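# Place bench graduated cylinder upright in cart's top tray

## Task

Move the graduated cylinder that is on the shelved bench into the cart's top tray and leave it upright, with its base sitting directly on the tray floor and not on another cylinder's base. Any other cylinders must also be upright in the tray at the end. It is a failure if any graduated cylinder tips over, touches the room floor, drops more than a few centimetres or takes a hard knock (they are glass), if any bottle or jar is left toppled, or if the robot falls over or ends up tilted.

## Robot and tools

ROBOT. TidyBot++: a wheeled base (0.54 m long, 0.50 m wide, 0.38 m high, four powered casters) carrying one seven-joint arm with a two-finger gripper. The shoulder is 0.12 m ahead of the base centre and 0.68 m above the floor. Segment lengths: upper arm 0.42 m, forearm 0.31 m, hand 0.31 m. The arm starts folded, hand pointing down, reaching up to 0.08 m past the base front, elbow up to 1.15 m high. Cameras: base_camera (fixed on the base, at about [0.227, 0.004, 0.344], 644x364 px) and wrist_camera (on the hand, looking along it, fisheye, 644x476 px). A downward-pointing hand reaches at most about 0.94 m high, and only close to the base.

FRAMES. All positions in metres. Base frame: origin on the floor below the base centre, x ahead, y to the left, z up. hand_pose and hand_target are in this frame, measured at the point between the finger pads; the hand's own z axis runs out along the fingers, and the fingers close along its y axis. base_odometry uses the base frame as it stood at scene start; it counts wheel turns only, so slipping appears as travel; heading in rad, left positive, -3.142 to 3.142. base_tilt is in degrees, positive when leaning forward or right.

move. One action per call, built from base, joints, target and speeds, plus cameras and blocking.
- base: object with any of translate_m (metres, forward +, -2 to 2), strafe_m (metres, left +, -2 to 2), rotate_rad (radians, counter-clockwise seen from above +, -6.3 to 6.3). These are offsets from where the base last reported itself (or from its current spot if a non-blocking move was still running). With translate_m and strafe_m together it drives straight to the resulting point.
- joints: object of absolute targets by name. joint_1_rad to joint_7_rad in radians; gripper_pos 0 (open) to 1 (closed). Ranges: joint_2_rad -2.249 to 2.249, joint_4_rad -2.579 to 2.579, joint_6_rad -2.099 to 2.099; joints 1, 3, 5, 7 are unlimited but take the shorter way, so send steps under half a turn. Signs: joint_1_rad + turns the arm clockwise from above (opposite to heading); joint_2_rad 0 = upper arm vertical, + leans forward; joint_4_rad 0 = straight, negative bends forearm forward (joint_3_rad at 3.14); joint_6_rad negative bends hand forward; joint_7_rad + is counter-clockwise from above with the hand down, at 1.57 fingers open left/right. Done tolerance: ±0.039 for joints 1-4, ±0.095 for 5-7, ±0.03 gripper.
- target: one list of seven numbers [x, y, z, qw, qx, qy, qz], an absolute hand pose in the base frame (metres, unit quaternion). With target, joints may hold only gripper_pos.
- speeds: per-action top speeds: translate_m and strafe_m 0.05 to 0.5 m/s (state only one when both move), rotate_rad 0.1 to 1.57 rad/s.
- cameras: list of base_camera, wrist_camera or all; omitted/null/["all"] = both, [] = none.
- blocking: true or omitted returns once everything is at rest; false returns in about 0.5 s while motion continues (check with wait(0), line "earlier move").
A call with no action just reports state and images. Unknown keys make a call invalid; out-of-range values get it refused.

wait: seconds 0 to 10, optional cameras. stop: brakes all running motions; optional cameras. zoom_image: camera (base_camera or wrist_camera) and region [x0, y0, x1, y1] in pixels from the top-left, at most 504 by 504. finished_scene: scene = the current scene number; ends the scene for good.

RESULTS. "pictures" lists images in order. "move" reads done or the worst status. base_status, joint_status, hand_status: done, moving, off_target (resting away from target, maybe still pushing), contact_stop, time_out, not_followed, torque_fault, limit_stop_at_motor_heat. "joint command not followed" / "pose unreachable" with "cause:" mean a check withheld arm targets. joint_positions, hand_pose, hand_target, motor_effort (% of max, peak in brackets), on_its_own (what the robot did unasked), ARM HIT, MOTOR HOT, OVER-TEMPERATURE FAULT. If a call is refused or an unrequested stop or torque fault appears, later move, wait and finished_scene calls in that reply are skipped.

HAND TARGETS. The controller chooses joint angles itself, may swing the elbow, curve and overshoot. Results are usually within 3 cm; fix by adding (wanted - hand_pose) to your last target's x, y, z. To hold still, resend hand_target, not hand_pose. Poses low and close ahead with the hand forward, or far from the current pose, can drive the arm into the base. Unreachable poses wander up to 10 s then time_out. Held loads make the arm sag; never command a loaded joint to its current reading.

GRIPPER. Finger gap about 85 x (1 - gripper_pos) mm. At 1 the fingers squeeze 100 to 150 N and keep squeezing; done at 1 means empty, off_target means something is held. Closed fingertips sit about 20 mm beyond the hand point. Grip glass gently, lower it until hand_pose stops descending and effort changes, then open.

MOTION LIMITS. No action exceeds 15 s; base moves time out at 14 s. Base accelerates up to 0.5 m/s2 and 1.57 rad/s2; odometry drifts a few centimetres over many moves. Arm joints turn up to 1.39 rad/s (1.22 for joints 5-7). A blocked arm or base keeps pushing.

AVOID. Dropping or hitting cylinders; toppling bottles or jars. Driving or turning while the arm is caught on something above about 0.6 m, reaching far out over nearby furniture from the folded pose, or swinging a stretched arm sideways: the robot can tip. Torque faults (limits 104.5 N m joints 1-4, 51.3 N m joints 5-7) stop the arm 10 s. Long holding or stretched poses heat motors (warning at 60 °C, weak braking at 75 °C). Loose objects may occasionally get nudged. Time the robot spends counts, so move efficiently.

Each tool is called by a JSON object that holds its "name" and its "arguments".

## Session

{"name": "move", "arguments": {"joints": {"joint_1_rad": 0.0, "joint_2_rad": -0.376, "joint_3_rad": 3.14, "joint_4_rad": -1.3, "joint_5_rad": 0.0, "joint_6_rad": -1.1, "joint_7_rad": 1.57}}}

Scene clock: 2.53 s.
move: done
base_odometry: x=+0.000 y=+0.000 heading=+0.000
base_tilt: forward=+0.1 right=-0.2
base_status: not commanded
joint_positions: joint_1_rad=-0.014 joint_2_rad=-0.366 joint_3_rad=+3.156 joint_4_rad=-1.318 joint_5_rad=-0.010 joint_6_rad=-1.048 joint_7_rad=+1.548 gripper_pos=+0.000
joint_status: all done
motor_effort: joint_1_rad=+1(2) joint_2_rad=-6(9) joint_3_rad=+1(2) joint_4_rad=+19(22) joint_5_rad=+0(1) joint_6_rad=+8(9) joint_7_rad=+0(2)
hand_pose: x=+0.5076 y=+0.0022 z=+1.1276 quat_wxyz=(-0.014, +0.841, -0.010, +0.540) (m; base frame)
hand_target: x=+0.4952 y=+0.0022 z=+1.1263 quat_wxyz=(+0.000, +0.848, +0.000, +0.530) (m; base frame)
hand_status: not commanded
pictures: base_camera, wrist_camera
camera_calibration:
wrist_camera: T_world_to_cam=[[-0.000331839, -0.999705, 0.0243053, -0.0313126], [-0.440048, -0.0216796, -0.897712, 1.28575], [0.897974, -0.0109934, -0.439911, 0.17864], [0, 0, 0, 1]] pos_world=[0.405366, -0.00146506, 1.23358]

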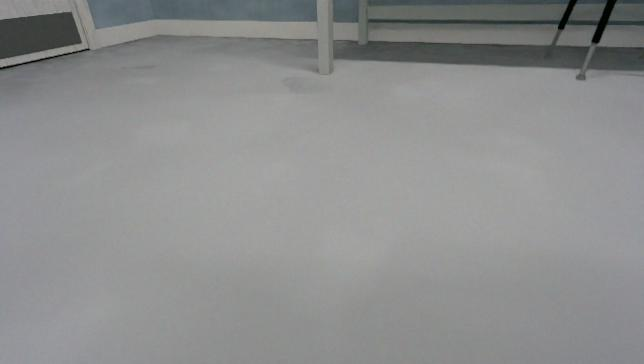

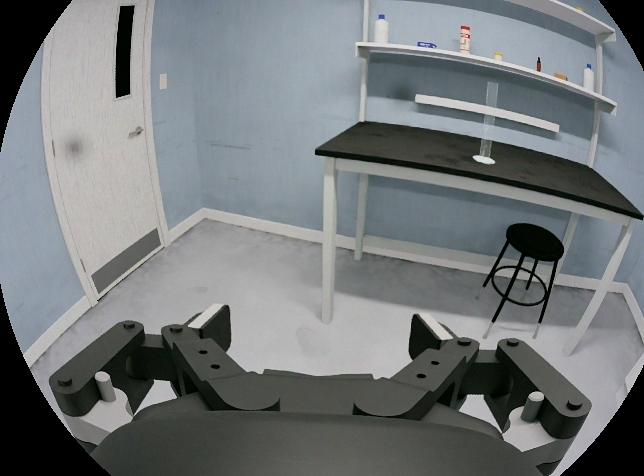

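{"name": "zoom_image", "arguments": {"camera": "wrist_camera", "region": [310, 0, 644, 280]}}

{"name": "move", "arguments": {"joints": {"joint_1_rad": 1.2}, "cameras": ["wrist_camera"]}}

Scaled by 1.509.

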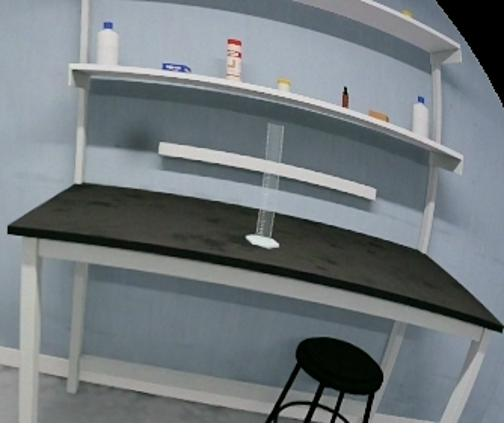

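Scene clock: 13.37 s.
move: done
base_odometry: x=+0.000 y=+0.000 heading=+0.000
base_tilt: forward=+0.1 right=-0.2
base_status: not commanded
joint_positions: joint_1_rad=+1.173 joint_2_rad=-0.366 joint_3_rad=+3.152 joint_4_rad=-1.318 joint_5_rad=-0.010 joint_6_rad=-1.048 joint_7_rad=+1.548 gripper_pos=+0.000
joint_status: all done
motor_effort: joint_1_rad=+1(2) joint_2_rad=-5(7) joint_3_rad=+1(2) joint_4_rad=+20(20) joint_5_rad=+0(1) joint_6_rad=+9(9) joint_7_rad=-1(1)
hand_pose: x=+0.2682 y=-0.3587 z=+1.1274 quat_wxyz=(+0.290, +0.693, -0.478, +0.455) (m; base frame)
hand_target: x=+0.2573 y=-0.3499 z=+1.1263 quat_wxyz=(+0.299, +0.700, -0.478, +0.438) (m; base frame)
hand_status: not commanded
pictures: wrist_camera
camera_calibration:
wrist_camera: T_world_to_cam=[[-0.925764, -0.377233, 0.0256161, 0.0779132], [-0.187629, 0.399527, -0.897315, 1.25527], [0.328263, -0.835508, -0.440647, 0.247447], [0, 0, 0, 1]] pos_world=[0.226427, -0.265379, 1.23341]

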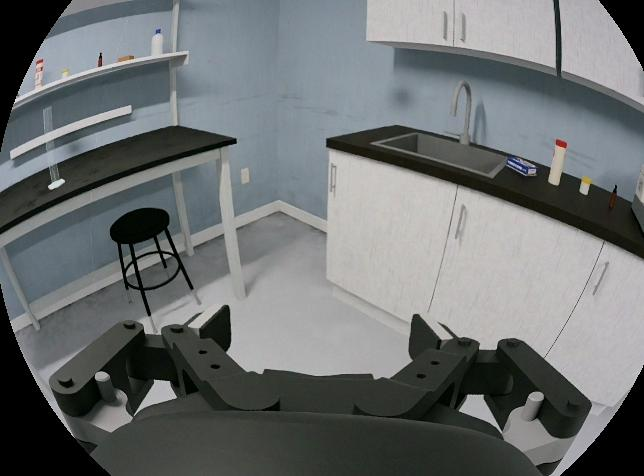

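{"name": "move", "arguments": {"joints": {"joint_1_rad": 2.5}, "cameras": ["wrist_camera"]}}

Scene clock: 18.30 s.
move: done
base_odometry: x=+0.000 y=+0.000 heading=+0.000
base_tilt: forward=+0.1 right=-0.1
base_status: not commanded
joint_positions: joint_1_rad=+2.473 joint_2_rad=-0.366 joint_3_rad=+3.151 joint_4_rad=-1.318 joint_5_rad=-0.010 joint_6_rad=-1.049 joint_7_rad=+1.548 gripper_pos=+0.000
joint_status: all done
motor_effort: joint_1_rad=+1(2) joint_2_rad=-6(7) joint_3_rad=+1(2) joint_4_rad=+20(20) joint_5_rad=+0(1) joint_6_rad=+7(9) joint_7_rad=-1(1)
hand_pose: x=-0.1863 y=-0.2401 z=+1.1273 quat_wxyz=(+0.507, +0.263, -0.800, +0.187) (m; base frame)
hand_target: x=-0.1811 y=-0.2269 z=+1.1263 quat_wxyz=(+0.503, +0.268, -0.804, +0.168) (m; base frame)
hand_status: not commanded
pictures: wrist_camera
camera_calibration:
wrist_camera: T_world_to_cam=[[-0.611837, 0.790557, 0.0259659, 0.0403145], [0.334583, 0.288411, -0.897147, 1.19295], [-0.716735, -0.54022, -0.440968, 0.372233], [0, 0, 0, 1]] pos_world=[-0.107682, -0.174842, 1.23334]

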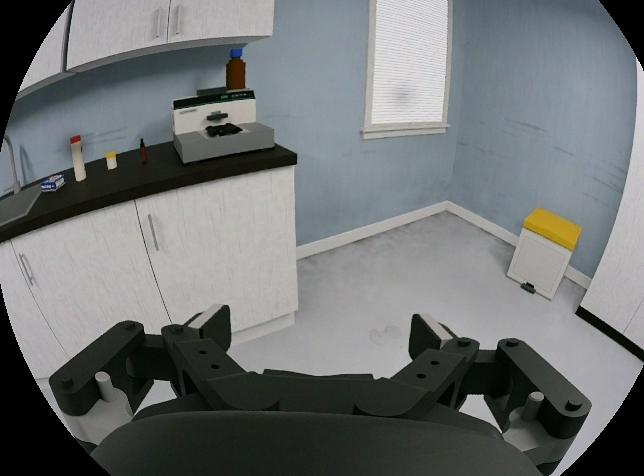

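{"name": "move", "arguments": {"joints": {"joint_1_rad": 3.8}, "cameras": ["wrist_camera"]}}

Scene clock: 24.07 s.
move: done
base_odometry: x=+0.000 y=+0.000 heading=+0.000
base_tilt: forward=+0.1 right=-0.2
base_status: not commanded
joint_positions: joint_1_rad=+3.773 joint_2_rad=-0.366 joint_3_rad=+3.150 joint_4_rad=-1.318 joint_5_rad=-0.010 joint_6_rad=-1.049 joint_7_rad=+1.548 gripper_pos=+0.000
joint_status: all done
motor_effort: joint_1_rad=+1(2) joint_2_rad=-6(7) joint_3_rad=+1(2) joint_4_rad=+20(20) joint_5_rad=+0(1) joint_6_rad=+8(9) joint_7_rad=+0(2)
hand_pose: x=-0.1941 y=+0.2297 z=+1.1272 quat_wxyz=(+0.516, -0.274, -0.796, -0.158) (m; base frame)
hand_target: x=-0.1799 y=+0.2285 z=+1.1263 quat_wxyz=(+0.502, -0.274, -0.803, -0.171) (m; base frame)
hand_status: not commanded
pictures: wrist_camera
camera_calibration:
wrist_camera: T_world_to_cam=[[0.597687, 0.801302, 0.0261571, -0.103751], [0.367797, -0.245056, -0.897036, 1.18888], [-0.712387, 0.545768, -0.441183, 0.372003], [0, 0, 0, 1]] pos_world=[-0.110243, 0.171449, 1.2333]

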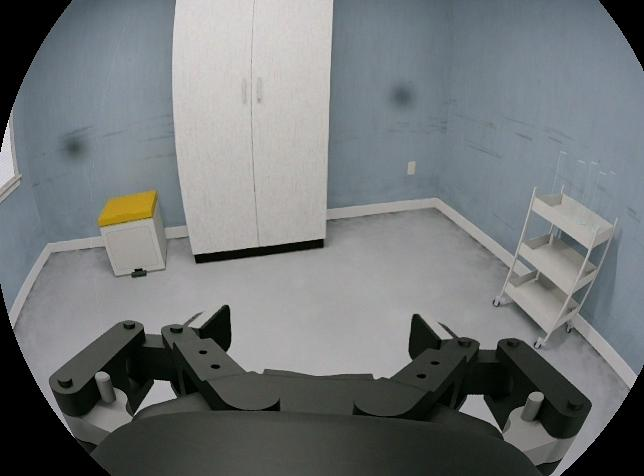

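{"name": "zoom_image", "arguments": {"camera": "wrist_camera", "region": [454, 120, 644, 370]}}

{"name": "move", "arguments": {"joints": {"joint_1_rad": 4.75}, "cameras": ["wrist_camera"]}}

{"name": "zoom_image", "arguments": {"camera": "wrist_camera", "region": [154, 60, 504, 340]}}

Scaled by 2.016.

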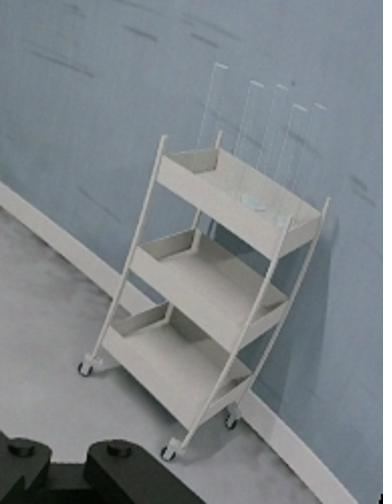

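Scene clock: 31.07 s.
move: done
base_odometry: x=+0.000 y=+0.000 heading=+0.000
base_tilt: forward=+0.1 right=-0.1
base_status: not commanded
joint_positions: joint_1_rad=+4.723 joint_2_rad=-0.366 joint_3_rad=+3.150 joint_4_rad=-1.318 joint_5_rad=-0.010 joint_6_rad=-1.049 joint_7_rad=+1.548 gripper_pos=+0.000
joint_status: all done
motor_effort: joint_1_rad=+1(2) joint_2_rad=-7(7) joint_3_rad=+1(2) joint_4_rad=+20(21) joint_5_rad=+0(1) joint_6_rad=+8(9) joint_7_rad=-1(1)
hand_pose: x=+0.1235 y=+0.3883 z=+1.1272 quat_wxyz=(+0.387, -0.608, -0.582, -0.376) (m; base frame)
hand_target: x=+0.1310 y=+0.3760 z=+1.1263 quat_wxyz=(+0.368, -0.610, -0.588, -0.382) (m; base frame)
hand_status: not commanded
pictures: wrist_camera
camera_calibration:
wrist_camera: T_world_to_cam=[[0.999459, -0.0197907, 0.0262732, -0.151642], [0.0148324, -0.441768, -0.897007, 1.23085], [0.0293591, 0.896911, -0.441235, 0.283808], [0, 0, 0, 1]] pos_world=[0.124971, 0.286196, 1.23329]

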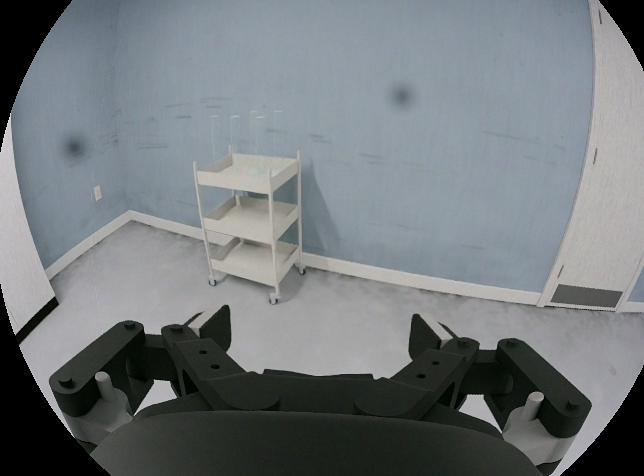

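Scaled by 1.440.

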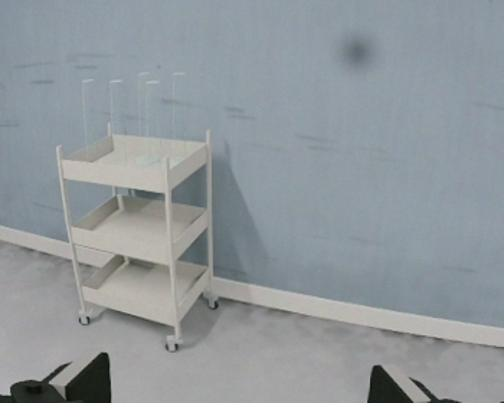

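{"name": "zoom_image", "arguments": {"camera": "wrist_camera", "region": [185, 95, 315, 205]}}

Scaled by 3.877.

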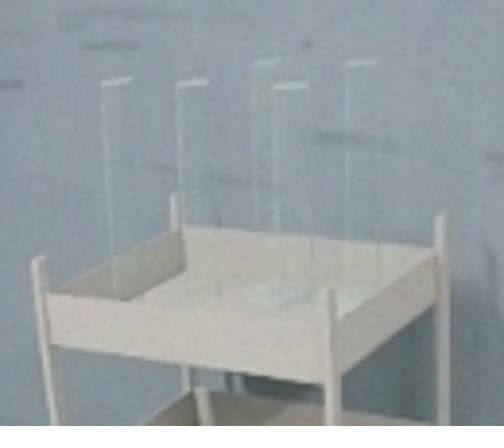

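{"name": "move", "arguments": {"base": {"translate_m": 0.68, "strafe_m": -0.6}, "joints": {"joint_1_rad": 0.026, "joint_2_rad": -0.148, "joint_3_rad": 3.14, "joint_4_rad": -1.634, "joint_5_rad": 0.0, "joint_6_rad": -0.024, "joint_7_rad": 1.56}}}

Scene clock: 175.37 s.
move: done
base_odometry: x=+0.680 y=-0.600 heading=+0.000
base_tilt: forward=+0.1 right=-0.1
base_status: done
joint_positions: joint_1_rad=+6.286 joint_2_rad=-0.150 joint_3_rad=+3.146 joint_4_rad=-1.631 joint_5_rad=-0.010 joint_6_rad=-0.083 joint_7_rad=+1.548 gripper_pos=+0.000
joint_status: all done
motor_effort: joint_1_rad=+1(3) joint_2_rad=-17(20) joint_3_rad=+1(4) joint_4_rad=+23(25) joint_5_rad=+0(2) joint_6_rad=+9(10) joint_7_rad=-1(2)
hand_pose: x=+0.6807 y=-0.0027 z=+1.1278 quat_wxyz=(+0.010, -0.705, +0.014, -0.709) (m; base frame)
hand_target: x=+0.6808 y=-0.0123 z=+1.1435 quat_wxyz=(-0.005, -0.685, +0.012, -0.728) (m; base frame)
hand_status: not commanded
pictures: base_camera, wrist_camera
camera_calibration:
wrist_camera: T_world_to_cam=[[-0.0284525, -0.999387, 0.0203854, -0.012528], [-0.0213818, -0.0197805, -0.999576, 1.19187], [0.999366, -0.0288763, -0.0208059, -0.518492], [0, 0, 0, 1]] pos_world=[0.543291, -0.00391681, 1.18083]

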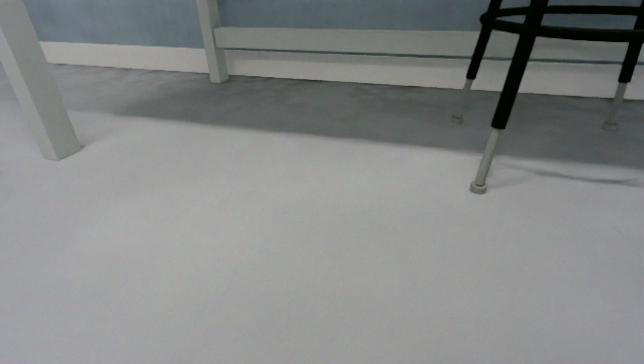

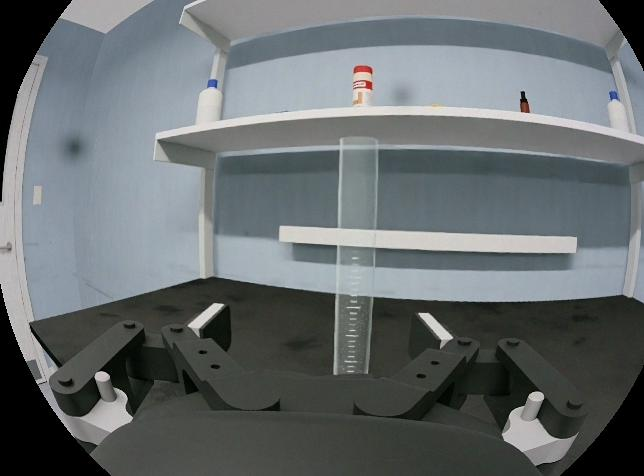

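{"name": "zoom_image", "arguments": {"camera": "wrist_camera", "region": [300, 120, 420, 260]}}

{"name": "zoom_image", "arguments": {"camera": "wrist_camera", "region": [300, 250, 420, 390]}}

Scaled by 3.600.

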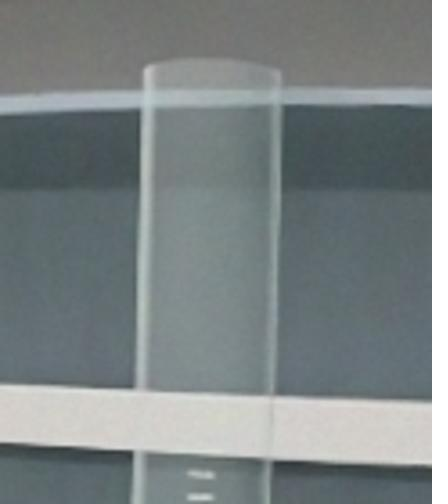

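Scaled by 3.600.

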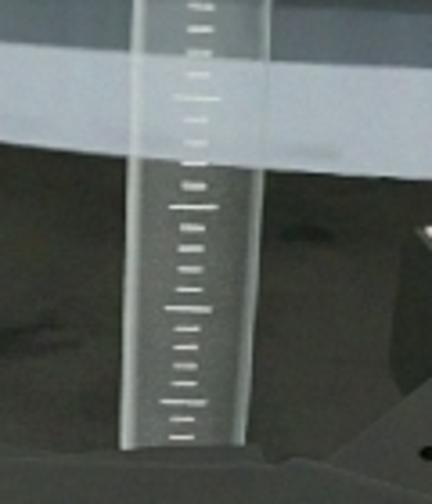

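{"name": "move", "arguments": {"base": {"translate_m": 0.15, "strafe_m": -0.033}, "speeds": {"translate_m": 0.2}, "joints": {"joint_7_rad": 1.6}}}

{"name": "zoom_image", "arguments": {"camera": "wrist_camera", "region": [240, 60, 420, 400]}}

Scene clock: 241.67 s.
move: done
base_odometry: x=+0.830 y=-0.634 heading=-0.001
base_tilt: forward=+0.1 right=-0.2
base_status: done
joint_positions: joint_1_rad=+6.286 joint_2_rad=-0.145 joint_3_rad=+3.146 joint_4_rad=-1.633 joint_5_rad=-0.010 joint_6_rad=-0.080 joint_7_rad=+1.577 gripper_pos=+0.000
joint_status: all done
motor_effort: joint_1_rad=+1(1) joint_2_rad=-18(20) joint_3_rad=+0(2) joint_4_rad=+23(24) joint_5_rad=+0(1) joint_6_rad=+9(10) joint_7_rad=-1(1)
hand_pose: x=+0.6830 y=-0.0027 z=+1.1249 quat_wxyz=(-0.001, -0.706, +0.004, -0.708) (m; base frame)
hand_target: x=+0.6808 y=-0.0123 z=+1.1435 quat_wxyz=(-0.020, -0.685, -0.002, -0.728) (m; base frame)
hand_status: not commanded
pictures: base_camera, wrist_camera
camera_calibration:
wrist_camera: T_world_to_cam=[[-0.0284669, -0.99838, 0.049257, -0.0448667], [-0.0248456, -0.048555, -0.998511, 1.19011], [0.999286, -0.0296484, -0.0234231, -0.517838], [0, 0, 0, 1]] pos_world=[0.54576, -0.00236151, 1.17841]

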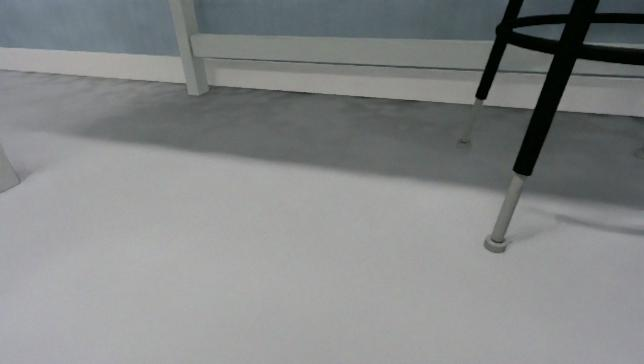

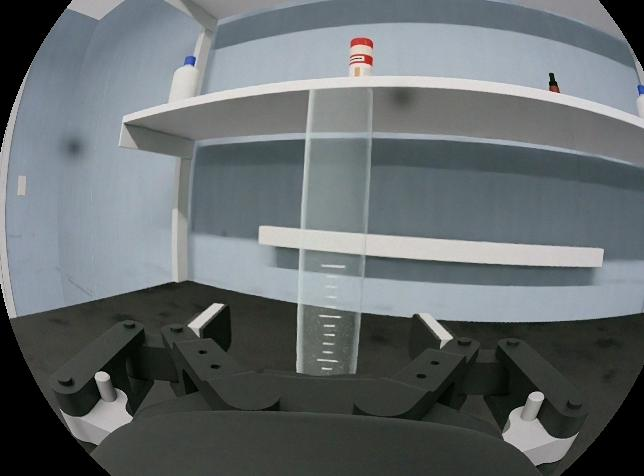

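Scaled by 1.482.

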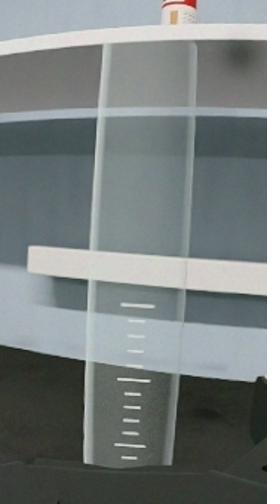

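{"name": "zoom_image", "arguments": {"camera": "wrist_camera", "region": [280, 190, 380, 390]}}

Scaled by 2.520.

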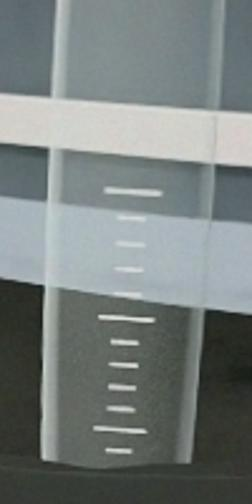

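{"name": "move", "arguments": {"base": {"translate_m": 0.07, "strafe_m": -0.004}, "speeds": {"translate_m": 0.08}}}

{"name": "zoom_image", "arguments": {"camera": "wrist_camera", "region": [200, 0, 440, 400]}}

Scene clock: 295.50 s.
move: done
base_odometry: x=+0.900 y=-0.638 heading=-0.001
base_tilt: forward=+0.1 right=-0.1
base_status: done
joint_positions: joint_1_rad=+6.286 joint_2_rad=-0.145 joint_3_rad=+3.146 joint_4_rad=-1.633 joint_5_rad=-0.010 joint_6_rad=-0.079 joint_7_rad=+1.577 gripper_pos=+0.000
joint_status: not commanded
motor_effort: joint_1_rad=+1(1) joint_2_rad=-17(20) joint_3_rad=+1(2) joint_4_rad=+23(24) joint_5_rad=+0(1) joint_6_rad=+9(10) joint_7_rad=-1(1)
hand_pose: x=+0.6829 y=-0.0027 z=+1.1251 quat_wxyz=(-0.001, -0.706, +0.004, -0.708) (m; base frame)
hand_target: x=+0.6808 y=-0.0123 z=+1.1435 quat_wxyz=(-0.020, -0.685, -0.002, -0.728) (m; base frame)
hand_status: not commanded
pictures: base_camera, wrist_camera
camera_calibration:
wrist_camera: T_world_to_cam=[[-0.0285041, -0.99838, 0.0492422, -0.0448375], [-0.0242359, -0.0485575, -0.998526, 1.18986], [0.9993, -0.0296555, -0.0228126, -0.518409], [0, 0, 0, 1]] pos_world=[0.545605, -0.00236218, 1.17848]

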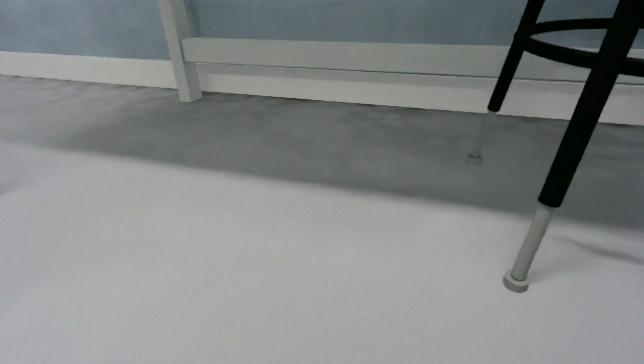

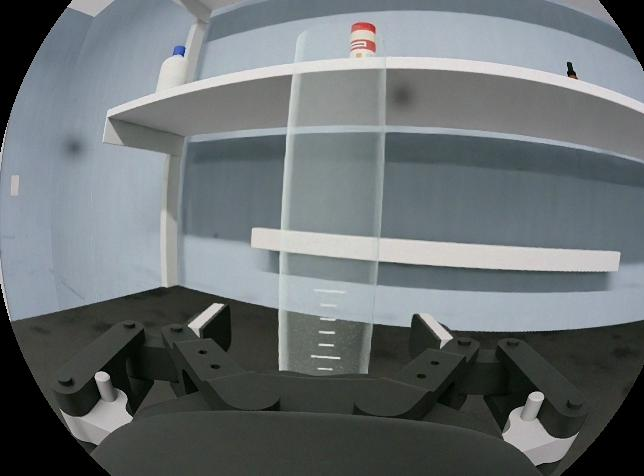

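Scaled by 1.260.

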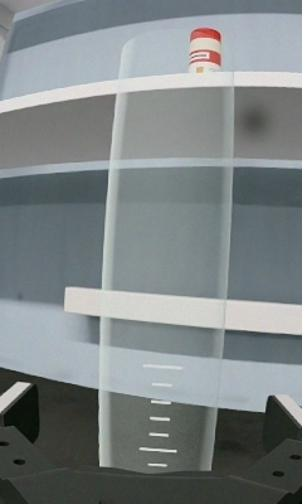

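{"name": "move", "arguments": {"base": {"translate_m": 0.012, "strafe_m": -0.002}, "speeds": {"translate_m": 0.05}, "cameras": ["wrist_camera"]}}

{"name": "zoom_image", "arguments": {"camera": "wrist_camera", "region": [240, 190, 420, 390]}}

Scene clock: 307.40 s.
move: done
base_odometry: x=+0.912 y=-0.640 heading=-0.001
base_tilt: forward=+0.1 right=-0.2
base_status: done
joint_positions: joint_1_rad=+6.286 joint_2_rad=-0.144 joint_3_rad=+3.146 joint_4_rad=-1.634 joint_5_rad=-0.010 joint_6_rad=-0.079 joint_7_rad=+1.577 gripper_pos=+0.000
joint_status: not commanded
motor_effort: joint_1_rad=+1(1) joint_2_rad=-17(20) joint_3_rad=+1(2) joint_4_rad=+23(24) joint_5_rad=+1(1) joint_6_rad=+8(10) joint_7_rad=-1(1)
hand_pose: x=+0.6835 y=-0.0027 z=+1.1242 quat_wxyz=(-0.001, -0.706, +0.004, -0.708) (m; base frame)
hand_target: x=+0.6808 y=-0.0123 z=+1.1435 quat_wxyz=(-0.020, -0.685, -0.002, -0.728) (m; base frame)
hand_status: not commanded
pictures: wrist_camera
camera_calibration:
wrist_camera: T_world_to_cam=[[-0.0285006, -0.998378, 0.049276, -0.0448536], [-0.0255762, -0.0485515, -0.998493, 1.18988], [0.999267, -0.0297179, -0.024151, -0.517534], [0, 0, 0, 1]] pos_world=[0.546309, -0.0023902, 1.1778]

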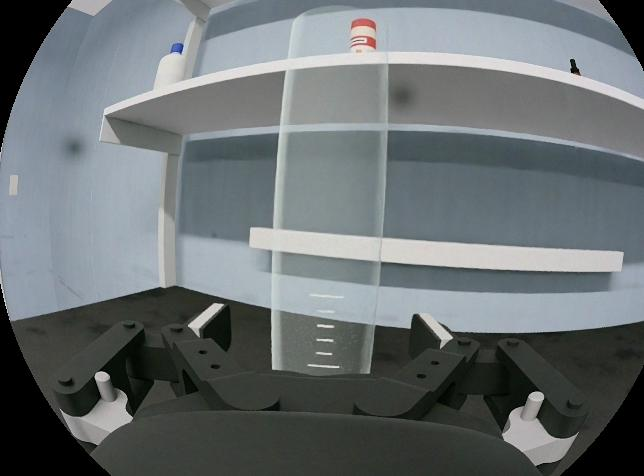

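Scaled by 2.520.

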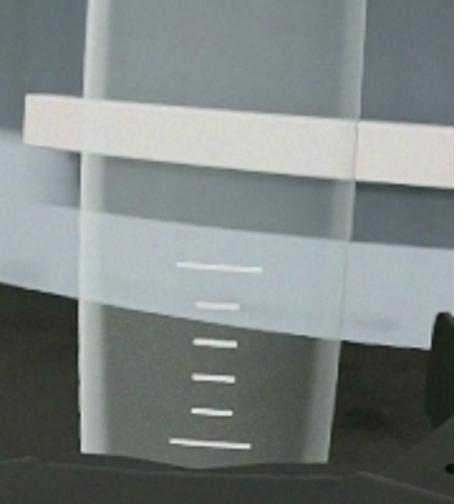

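{"name": "move", "arguments": {"joints": {"gripper_pos": 0.47}, "cameras": ["wrist_camera"]}}

{"name": "zoom_image", "arguments": {"camera": "wrist_camera", "region": [240, 190, 420, 390]}}

Scene clock: 316.87 s.
move: done
base_odometry: x=+0.912 y=-0.640 heading=-0.001
base_tilt: forward=+0.1 right=-0.1
base_status: not commanded
joint_positions: joint_1_rad=+6.286 joint_2_rad=-0.144 joint_3_rad=+3.146 joint_4_rad=-1.634 joint_5_rad=-0.010 joint_6_rad=-0.079 joint_7_rad=+1.577 gripper_pos=+0.470
joint_status: all done
motor_effort: joint_1_rad=+1(1) joint_2_rad=-18(18) joint_3_rad=+0(1) joint_4_rad=+23(24) joint_5_rad=+0(1) joint_6_rad=+9(10) joint_7_rad=+0(1)
hand_pose: x=+0.6835 y=-0.0027 z=+1.1242 quat_wxyz=(-0.001, -0.706, +0.004, -0.708) (m; base frame)
hand_target: x=+0.6808 y=-0.0123 z=+1.1435 quat_wxyz=(-0.020, -0.685, -0.002, -0.728) (m; base frame)
hand_status: not commanded
pictures: wrist_camera
camera_calibration:
wrist_camera: T_world_to_cam=[[-0.0285006, -0.998378, 0.049276, -0.0448536], [-0.0255762, -0.0485515, -0.998493, 1.18988], [0.999267, -0.0297179, -0.024151, -0.517534], [0, 0, 0, 1]] pos_world=[0.546309, -0.0023902, 1.1778]

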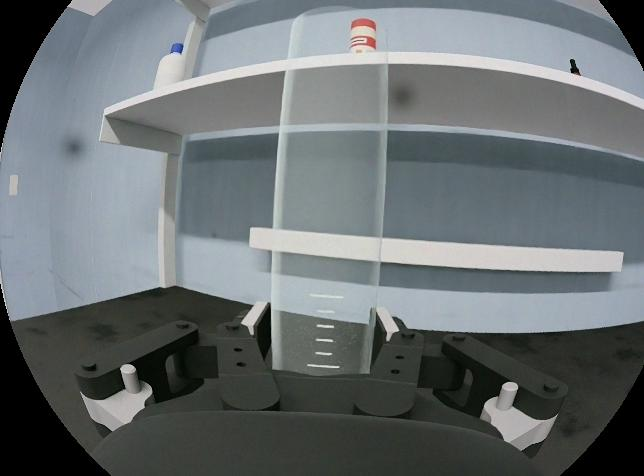

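Scaled by 2.520.

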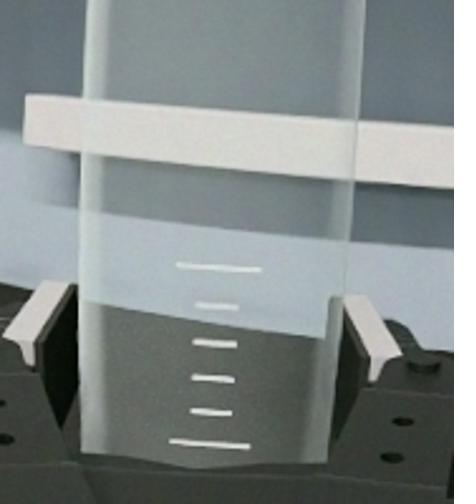

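{"name": "move", "arguments": {"joints": {"gripper_pos": 0.56}, "cameras": []}}

{"name": "move", "arguments": {"joints": {"gripper_pos": 0.66}, "cameras": ["wrist_camera"]}}

Scene clock: 324.37 s.
move: done
base_odometry: x=+0.912 y=-0.640 heading=-0.001
base_tilt: forward=+0.1 right=-0.2
base_status: not commanded
joint_positions: joint_1_rad=+6.287 joint_2_rad=-0.144 joint_3_rad=+3.146 joint_4_rad=-1.634 joint_5_rad=-0.010 joint_6_rad=-0.078 joint_7_rad=+1.577 gripper_pos=+0.544
joint_status: all done
motor_effort: joint_1_rad=+0(1) joint_2_rad=-17(18) joint_3_rad=+0(1) joint_4_rad=+23(24) joint_5_rad=+0(1) joint_6_rad=+10(10) joint_7_rad=-1(1)
hand_pose: x=+0.6835 y=-0.0028 z=+1.1243 quat_wxyz=(-0.001, -0.706, +0.004, -0.708) (m; base frame)
hand_target: x=+0.6808 y=-0.0123 z=+1.1435 quat_wxyz=(-0.020, -0.685, -0.002, -0.728) (m; base frame)
hand_status: not commanded
pictures: none
No camera images: "cameras" was empty.

Scene clock: 324.90 s.
move: off_target
base_odometry: x=+0.912 y=-0.640 heading=-0.001
base_tilt: forward=+0.1 right=-0.2
base_status: not commanded
joint_positions: joint_1_rad=+6.287 joint_2_rad=-0.144 joint_3_rad=+3.146 joint_4_rad=-1.634 joint_5_rad=-0.010 joint_6_rad=-0.078 joint_7_rad=+1.577 gripper_pos=+0.550
joint_status: gripper_pos off_target (ended at +0.550, target +0.660)
motor_effort: joint_1_rad=+0(1) joint_2_rad=-18(18) joint_3_rad=+0(1) joint_4_rad=+23(23) joint_5_rad=+1(1) joint_6_rad=+9(9) joint_7_rad=-1(1)
hand_pose: x=+0.6835 y=-0.0028 z=+1.1243 quat_wxyz=(-0.001, -0.706, +0.004, -0.708) (m; base frame)
hand_target: x=+0.6808 y=-0.0123 z=+1.1435 quat_wxyz=(-0.020, -0.685, -0.002, -0.728) (m; base frame)
hand_status: not commanded
pictures: wrist_camera
camera_calibration:
wrist_camera: T_world_to_cam=[[-0.0286326, -0.998375, 0.0492706, -0.0448281], [-0.0253389, -0.04855, -0.998499, 1.1898], [0.999269, -0.0298381, -0.0239076, -0.51781], [0, 0, 0, 1]] pos_world=[0.546296, -0.00244081, 1.17785]

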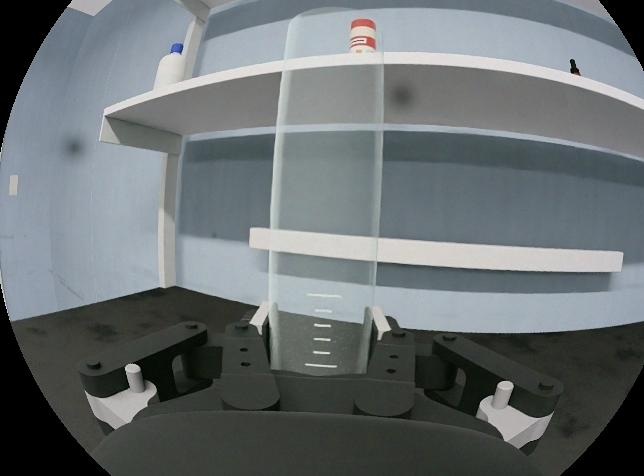

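{"name": "move", "arguments": {"joints": {"joint_4_rad": -1.55, "joint_6_rad": -0.13}, "cameras": ["wrist_camera"]}}

Scene clock: 345.10 s.
move: done
base_odometry: x=+0.912 y=-0.640 heading=-0.001
base_tilt: forward=+0.1 right=-0.2
base_status: not commanded
joint_positions: joint_1_rad=+6.287 joint_2_rad=-0.137 joint_3_rad=+3.146 joint_4_rad=-1.582 joint_5_rad=-0.010 joint_6_rad=-0.118 joint_7_rad=+1.577 gripper_pos=+0.550
joint_status: all done
motor_effort: joint_1_rad=+1(1) joint_2_rad=-20(21) joint_3_rad=+0(1) joint_4_rad=+26(27) joint_5_rad=+0(1) joint_6_rad=+11(12) joint_7_rad=-1(1)
hand_pose: x=+0.6845 y=-0.0027 z=+1.1411 quat_wxyz=(-0.001, -0.704, +0.004, -0.710) (m; base frame)
hand_target: x=+0.6778 y=-0.0122 z=+1.1628 quat_wxyz=(-0.019, -0.693, -0.002, -0.720) (m; base frame)
hand_status: not commanded
pictures: wrist_camera
camera_calibration:
wrist_camera: T_world_to_cam=[[-0.028573, -0.998381, 0.0491913, -0.0454607], [-0.0185401, -0.0486737, -0.998643, 1.20213], [0.99942, -0.0294462, -0.0171193, -0.526271], [0, 0, 0, 1]] pos_world=[0.546955, -0.00237177, 1.19373]

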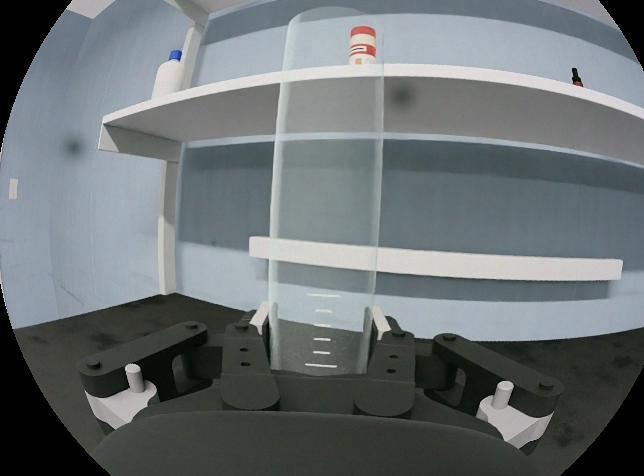

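{"name": "move", "arguments": {"joints": {"joint_4_rad": -1.44, "joint_6_rad": -0.24}, "cameras": ["wrist_camera"]}}

Scene clock: 350.83 s.
move: done
base_odometry: x=+0.912 y=-0.640 heading=-0.001
base_tilt: forward=+0.1 right=-0.1
base_status: not commanded
joint_positions: joint_1_rad=+6.287 joint_2_rad=-0.138 joint_3_rad=+3.146 joint_4_rad=-1.469 joint_5_rad=-0.010 joint_6_rad=-0.201 joint_7_rad=+1.577 gripper_pos=+0.550
joint_status: all done
motor_effort: joint_1_rad=+1(1) joint_2_rad=-19(21) joint_3_rad=+1(1) joint_4_rad=+25(27) joint_5_rad=+0(1) joint_6_rad=+10(12) joint_7_rad=-1(1)
hand_pose: x=+0.6778 y=-0.0024 z=+1.1851 quat_wxyz=(+0.000, -0.693, +0.003, -0.721) (m; base frame)
hand_target: x=+0.6701 y=-0.0120 z=+1.1965 quat_wxyz=(-0.019, -0.693, -0.002, -0.720) (m; base frame)
hand_status: not commanded
pictures: wrist_camera
camera_calibration:
wrist_camera: T_world_to_cam=[[-0.0291773, -0.998386, 0.0487151, -0.0465544], [0.0108107, -0.0490482, -0.998738, 1.22622], [0.999516, -0.0286138, 0.0122244, -0.55365], [0, 0, 0, 1]] pos_world=[0.538767, -0.00217764, 1.23371]

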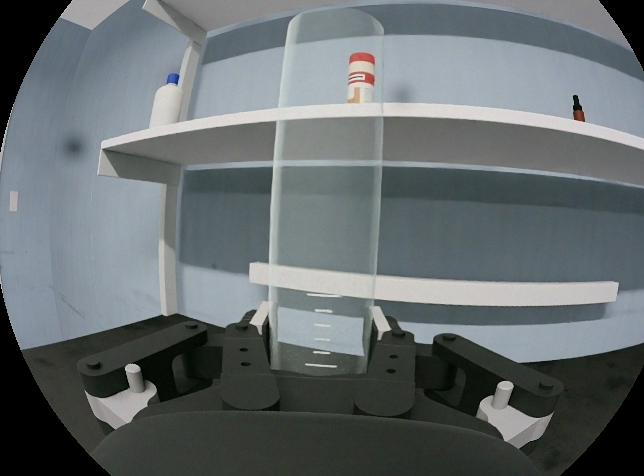

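{"name": "move", "arguments": {"base": {"translate_m": -0.45}, "speeds": {"translate_m": 0.3}, "cameras": ["wrist_camera"]}}

Scene clock: 384.07 s.
move: done
base_odometry: x=+0.462 y=-0.640 heading=-0.001
base_tilt: forward=+0.1 right=-0.2
base_status: done
joint_positions: joint_1_rad=+6.288 joint_2_rad=-0.138 joint_3_rad=+3.145 joint_4_rad=-1.469 joint_5_rad=-0.010 joint_6_rad=-0.205 joint_7_rad=+1.577 gripper_pos=+0.550
joint_status: not commanded
motor_effort: joint_1_rad=+1(2) joint_2_rad=-19(24) joint_3_rad=+0(2) joint_4_rad=+26(26) joint_5_rad=+1(1) joint_6_rad=+10(12) joint_7_rad=-1(1)
hand_pose: x=+0.6776 y=-0.0025 z=+1.1843 quat_wxyz=(-0.001, -0.695, +0.003, -0.719) (m; base frame)
hand_target: x=+0.6701 y=-0.0120 z=+1.1965 quat_wxyz=(-0.019, -0.693, -0.002, -0.720) (m; base frame)
hand_status: not commanded
pictures: wrist_camera
camera_calibration:
wrist_camera: T_world_to_cam=[[-0.029404, -0.998371, 0.048899, -0.0467537], [0.00769485, -0.0491448, -0.998762, 1.22758], [0.999538, -0.0289913, 0.00912737, -0.549743], [0, 0, 0, 1]] pos_world=[0.538669, -0.00228621, 1.23336]

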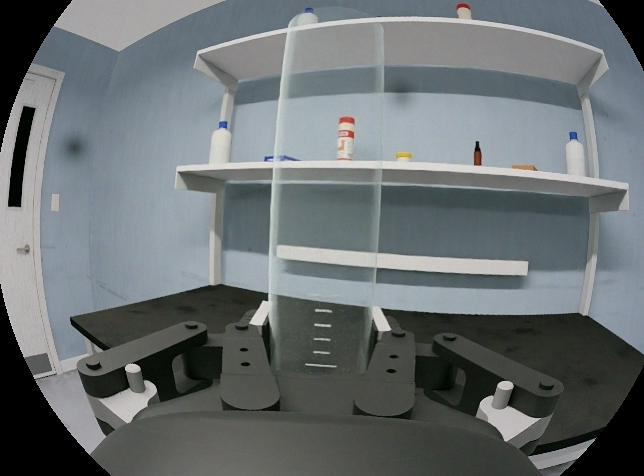

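{"name": "move", "arguments": {"base": {"translate_m": -1.84, "strafe_m": 1.74}, "speeds": {"translate_m": 0.45}}}

Scene clock: 404.50 s.
move: time_out
base_odometry: x=-1.375 y=+1.099 heading=-0.003
base_tilt: forward=+0.1 right=-0.2
base_status: translate_m time_out (by the wheels' count: -1.838 of -1.840); strafe_m time_out (by the wheels' count: +1.738 of +1.740)
joint_positions: joint_1_rad=+6.292 joint_2_rad=-0.140 joint_3_rad=+3.139 joint_4_rad=-1.468 joint_5_rad=-0.010 joint_6_rad=-0.208 joint_7_rad=+1.577 gripper_pos=+0.550
joint_status: not commanded
motor_effort: joint_1_rad=+0(5) joint_2_rad=-19(23) joint_3_rad=+0(6) joint_4_rad=+25(26) joint_5_rad=+0(1) joint_6_rad=+10(12) joint_7_rad=-2(2)
hand_pose: x=+0.6763 y=-0.0012 z=+1.1850 quat_wxyz=(+0.000, -0.695, +0.003, -0.719) (m; base frame)
hand_target: x=+0.6701 y=-0.0120 z=+1.1965 quat_wxyz=(-0.019, -0.693, -0.002, -0.720) (m; base frame)
hand_status: not commanded
pictures: base_camera, wrist_camera
camera_calibration:
wrist_camera: T_world_to_cam=[[-0.0278594, -0.998372, 0.0497777, -0.0476199], [0.00741844, -0.0500022, -0.998722, 1.22841], [0.999584, -0.0274546, 0.0087994, -0.548106], [0, 0, 0, 1]] pos_world=[0.537439, -0.00116697, 1.23404]

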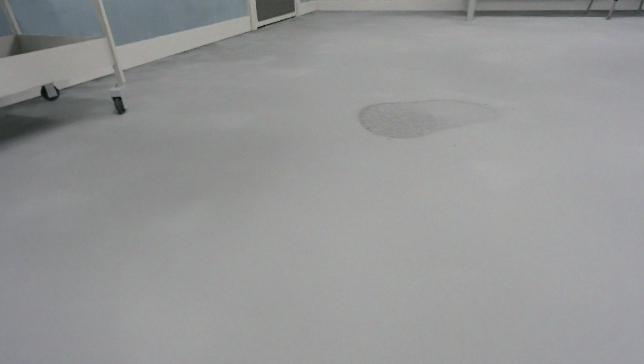

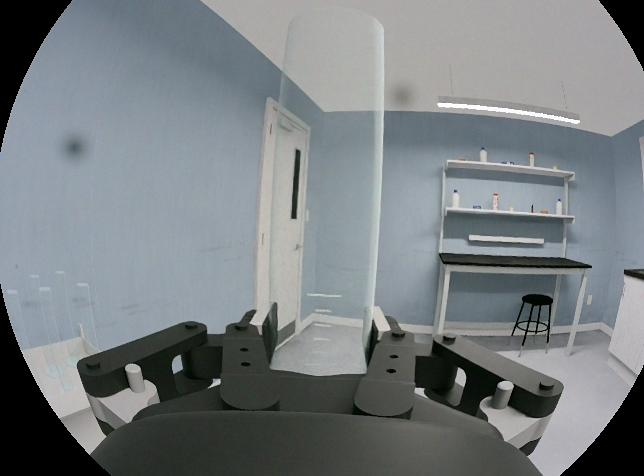

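{"name": "zoom_image", "arguments": {"camera": "wrist_camera", "region": [420, 130, 620, 370]}}

{"name": "zoom_image", "arguments": {"camera": "wrist_camera", "region": [0, 240, 160, 440]}}

Scaled by 2.100.

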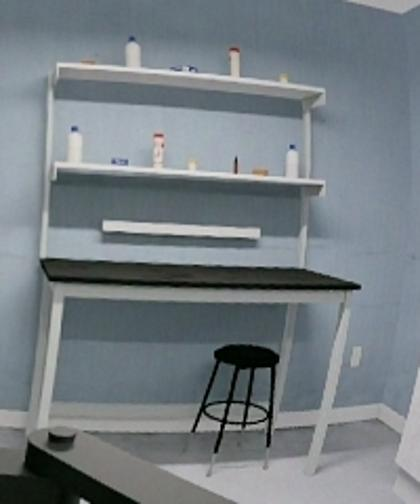

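Scaled by 2.520.

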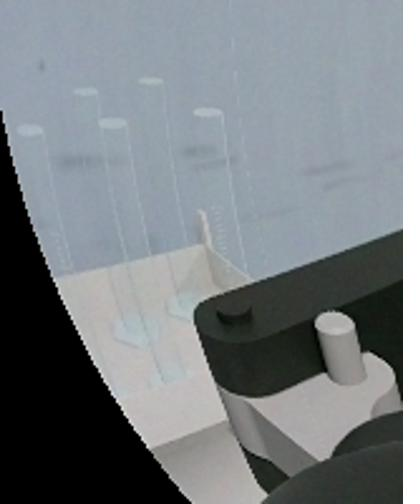

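{"name": "move", "arguments": {"base": {"translate_m": 0.09, "strafe_m": 0.77, "rotate_rad": 0.16}, "speeds": {"strafe_m": 0.3, "rotate_rad": 0.3}}}

Scene clock: 510.73 s.
move: done
base_odometry: x=-1.282 y=+1.869 heading=+0.157
base_tilt: forward=+0.1 right=-0.2
base_status: done
joint_positions: joint_1_rad=+6.298 joint_2_rad=-0.139 joint_3_rad=+3.135 joint_4_rad=-1.468 joint_5_rad=-0.010 joint_6_rad=-0.208 joint_7_rad=+1.577 gripper_pos=+0.550
joint_status: not commanded
motor_effort: joint_1_rad=+0(3) joint_2_rad=-20(23) joint_3_rad=+1(3) joint_4_rad=+25(26) joint_5_rad=+1(1) joint_6_rad=+11(12) joint_7_rad=-1(1)
hand_pose: x=+0.6768 y=-0.0026 z=+1.1844 quat_wxyz=(-0.001, -0.695, +0.003, -0.719) (m; base frame)
hand_target: x=+0.6701 y=-0.0120 z=+1.1965 quat_wxyz=(-0.019, -0.693, -0.002, -0.720) (m; base frame)
hand_status: not commanded
pictures: base_camera, wrist_camera
camera_calibration:
wrist_camera: T_world_to_cam=[[-0.0306232, -0.998268, 0.0502299, -0.0476013], [0.00621278, -0.0504426, -0.998708, 1.22856], [0.999512, -0.0302715, 0.00774674, -0.547314], [0, 0, 0, 1]] pos_world=[0.537956, -0.00211513, 1.2336]

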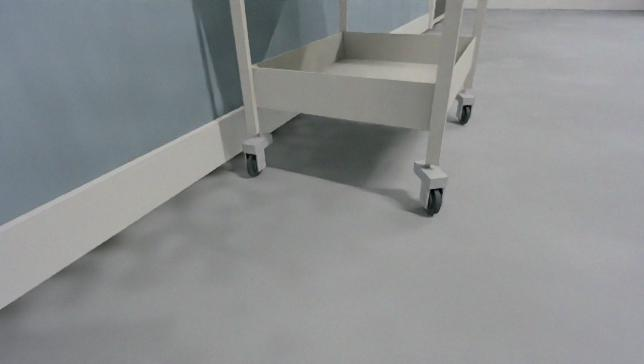

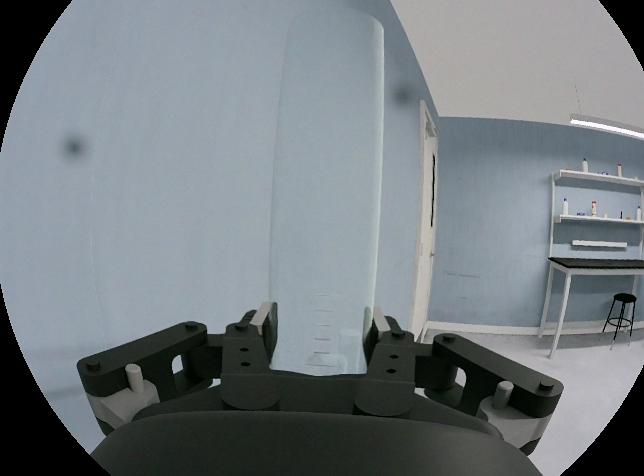

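{"name": "zoom_image", "arguments": {"camera": "wrist_camera", "region": [250, 280, 450, 400]}}

{"name": "zoom_image", "arguments": {"camera": "base_camera", "region": [200, 0, 500, 230]}}

Scaled by 2.520.

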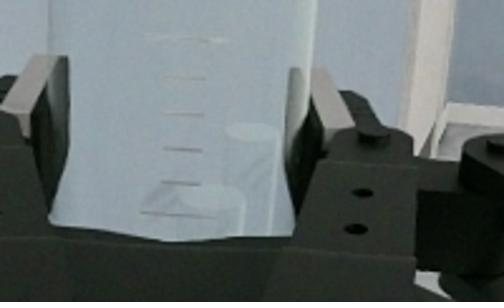

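Scaled by 1.680.

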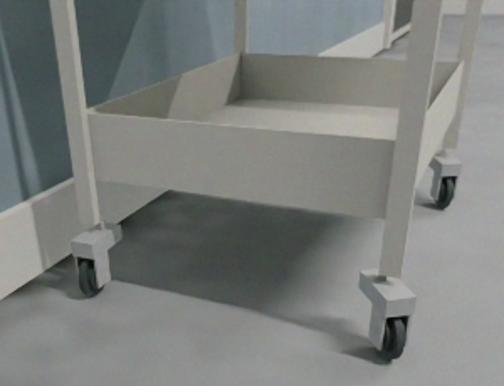

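{"name": "move", "arguments": {"joints": {"joint_2_rad": -0.148, "joint_4_rad": -1.65, "joint_6_rad": 0.0}, "cameras": []}}

{"name": "move", "arguments": {"joints": {"joint_2_rad": -0.148, "joint_4_rad": -1.838, "joint_6_rad": 0.193}}}

{"name": "zoom_image", "arguments": {"camera": "wrist_camera", "region": [240, 160, 500, 390]}}

Scene clock: 596.67 s.
move: done
base_odometry: x=-1.282 y=+1.869 heading=+0.157
base_tilt: forward=+0.1 right=-0.2
base_status: not commanded
joint_positions: joint_1_rad=+6.298 joint_2_rad=-0.138 joint_3_rad=+3.135 joint_4_rad=-1.667 joint_5_rad=-0.010 joint_6_rad=-0.072 joint_7_rad=+1.577 gripper_pos=+0.550
joint_status: all done
motor_effort: joint_1_rad=+1(1) joint_2_rad=-20(22) joint_3_rad=+1(1) joint_4_rad=+26(28) joint_5_rad=+1(1) joint_6_rad=+10(12) joint_7_rad=-1(1)
hand_pose: x=+0.6865 y=-0.0032 z=+1.1023 quat_wxyz=(-0.002, -0.718, +0.004, -0.696) (m; base frame)
hand_target: x=+0.6810 y=-0.0123 z=+1.1410 quat_wxyz=(-0.020, -0.682, -0.002, -0.731) (m; base frame)
hand_status: not commanded
pictures: none
No camera images: "cameras" was empty.

Scene clock: 598.10 s.
move: done
base_odometry: x=-1.282 y=+1.869 heading=+0.157
base_tilt: forward=+0.1 right=-0.1
base_status: not commanded
joint_positions: joint_1_rad=+6.298 joint_2_rad=-0.137 joint_3_rad=+3.135 joint_4_rad=-1.855 joint_5_rad=-0.010 joint_6_rad=+0.121 joint_7_rad=+1.577 gripper_pos=+0.550
joint_status: all done
motor_effort: joint_1_rad=+0(1) joint_2_rad=-20(21) joint_3_rad=+1(1) joint_4_rad=+25(27) joint_5_rad=+0(1) joint_6_rad=+11(12) joint_7_rad=-1(2)
hand_pose: x=+0.6835 y=-0.0038 z=+1.0448 quat_wxyz=(-0.003, -0.716, +0.005, -0.698) (m; base frame)
hand_target: x=+0.6794 y=-0.0122 z=+1.0835 quat_wxyz=(-0.020, -0.681, -0.002, -0.732) (m; base frame)
hand_status: not commanded
pictures: base_camera, wrist_camera
camera_calibration:
wrist_camera: T_world_to_cam=[[-0.0310433, -0.998198, 0.0513466, -0.0424984], [-0.0530852, -0.0496523, -0.997355, 1.12815], [0.998107, -0.0336869, -0.0514482, -0.490201], [0, 0, 0, 1]] pos_world=[0.547842, -0.00292002, 1.10213]

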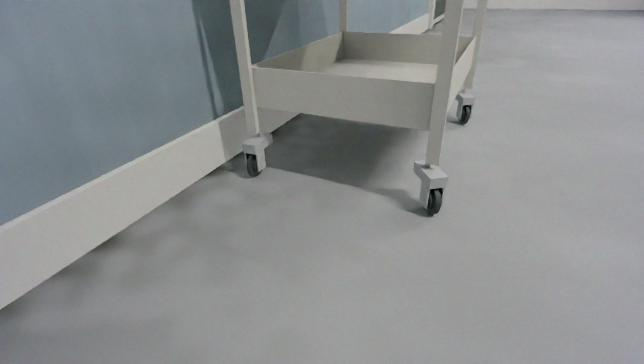

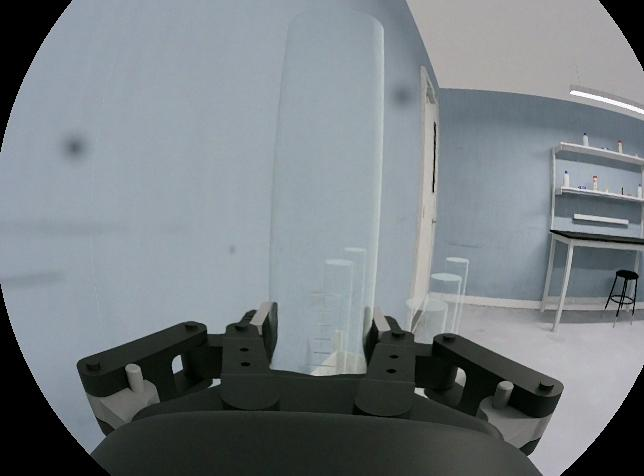

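Scaled by 1.938.

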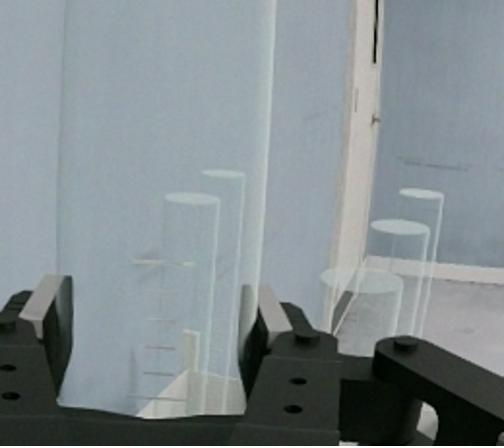

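{"name": "zoom_image", "arguments": {"camera": "wrist_camera", "region": [310, 235, 390, 315]}}

{"name": "zoom_image", "arguments": {"camera": "wrist_camera", "region": [395, 245, 485, 345]}}

Scaled by 6.300.

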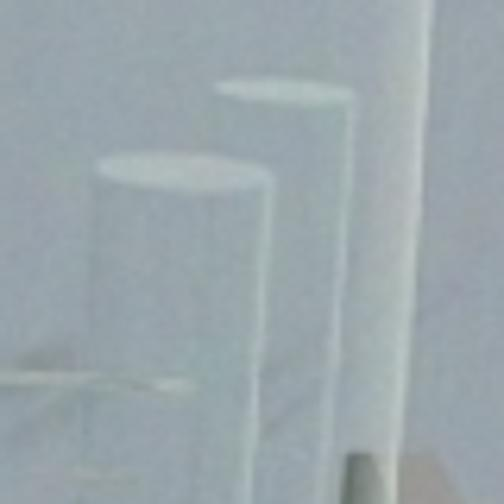

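Scaled by 5.040.

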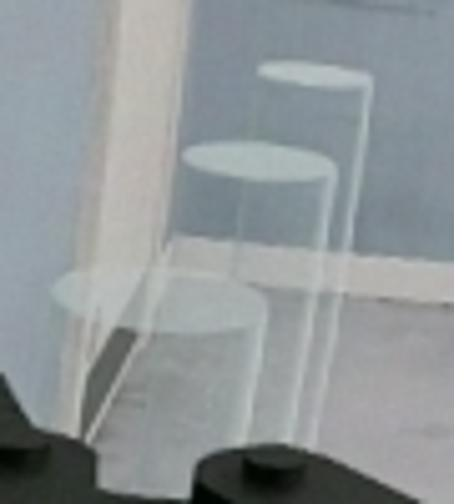

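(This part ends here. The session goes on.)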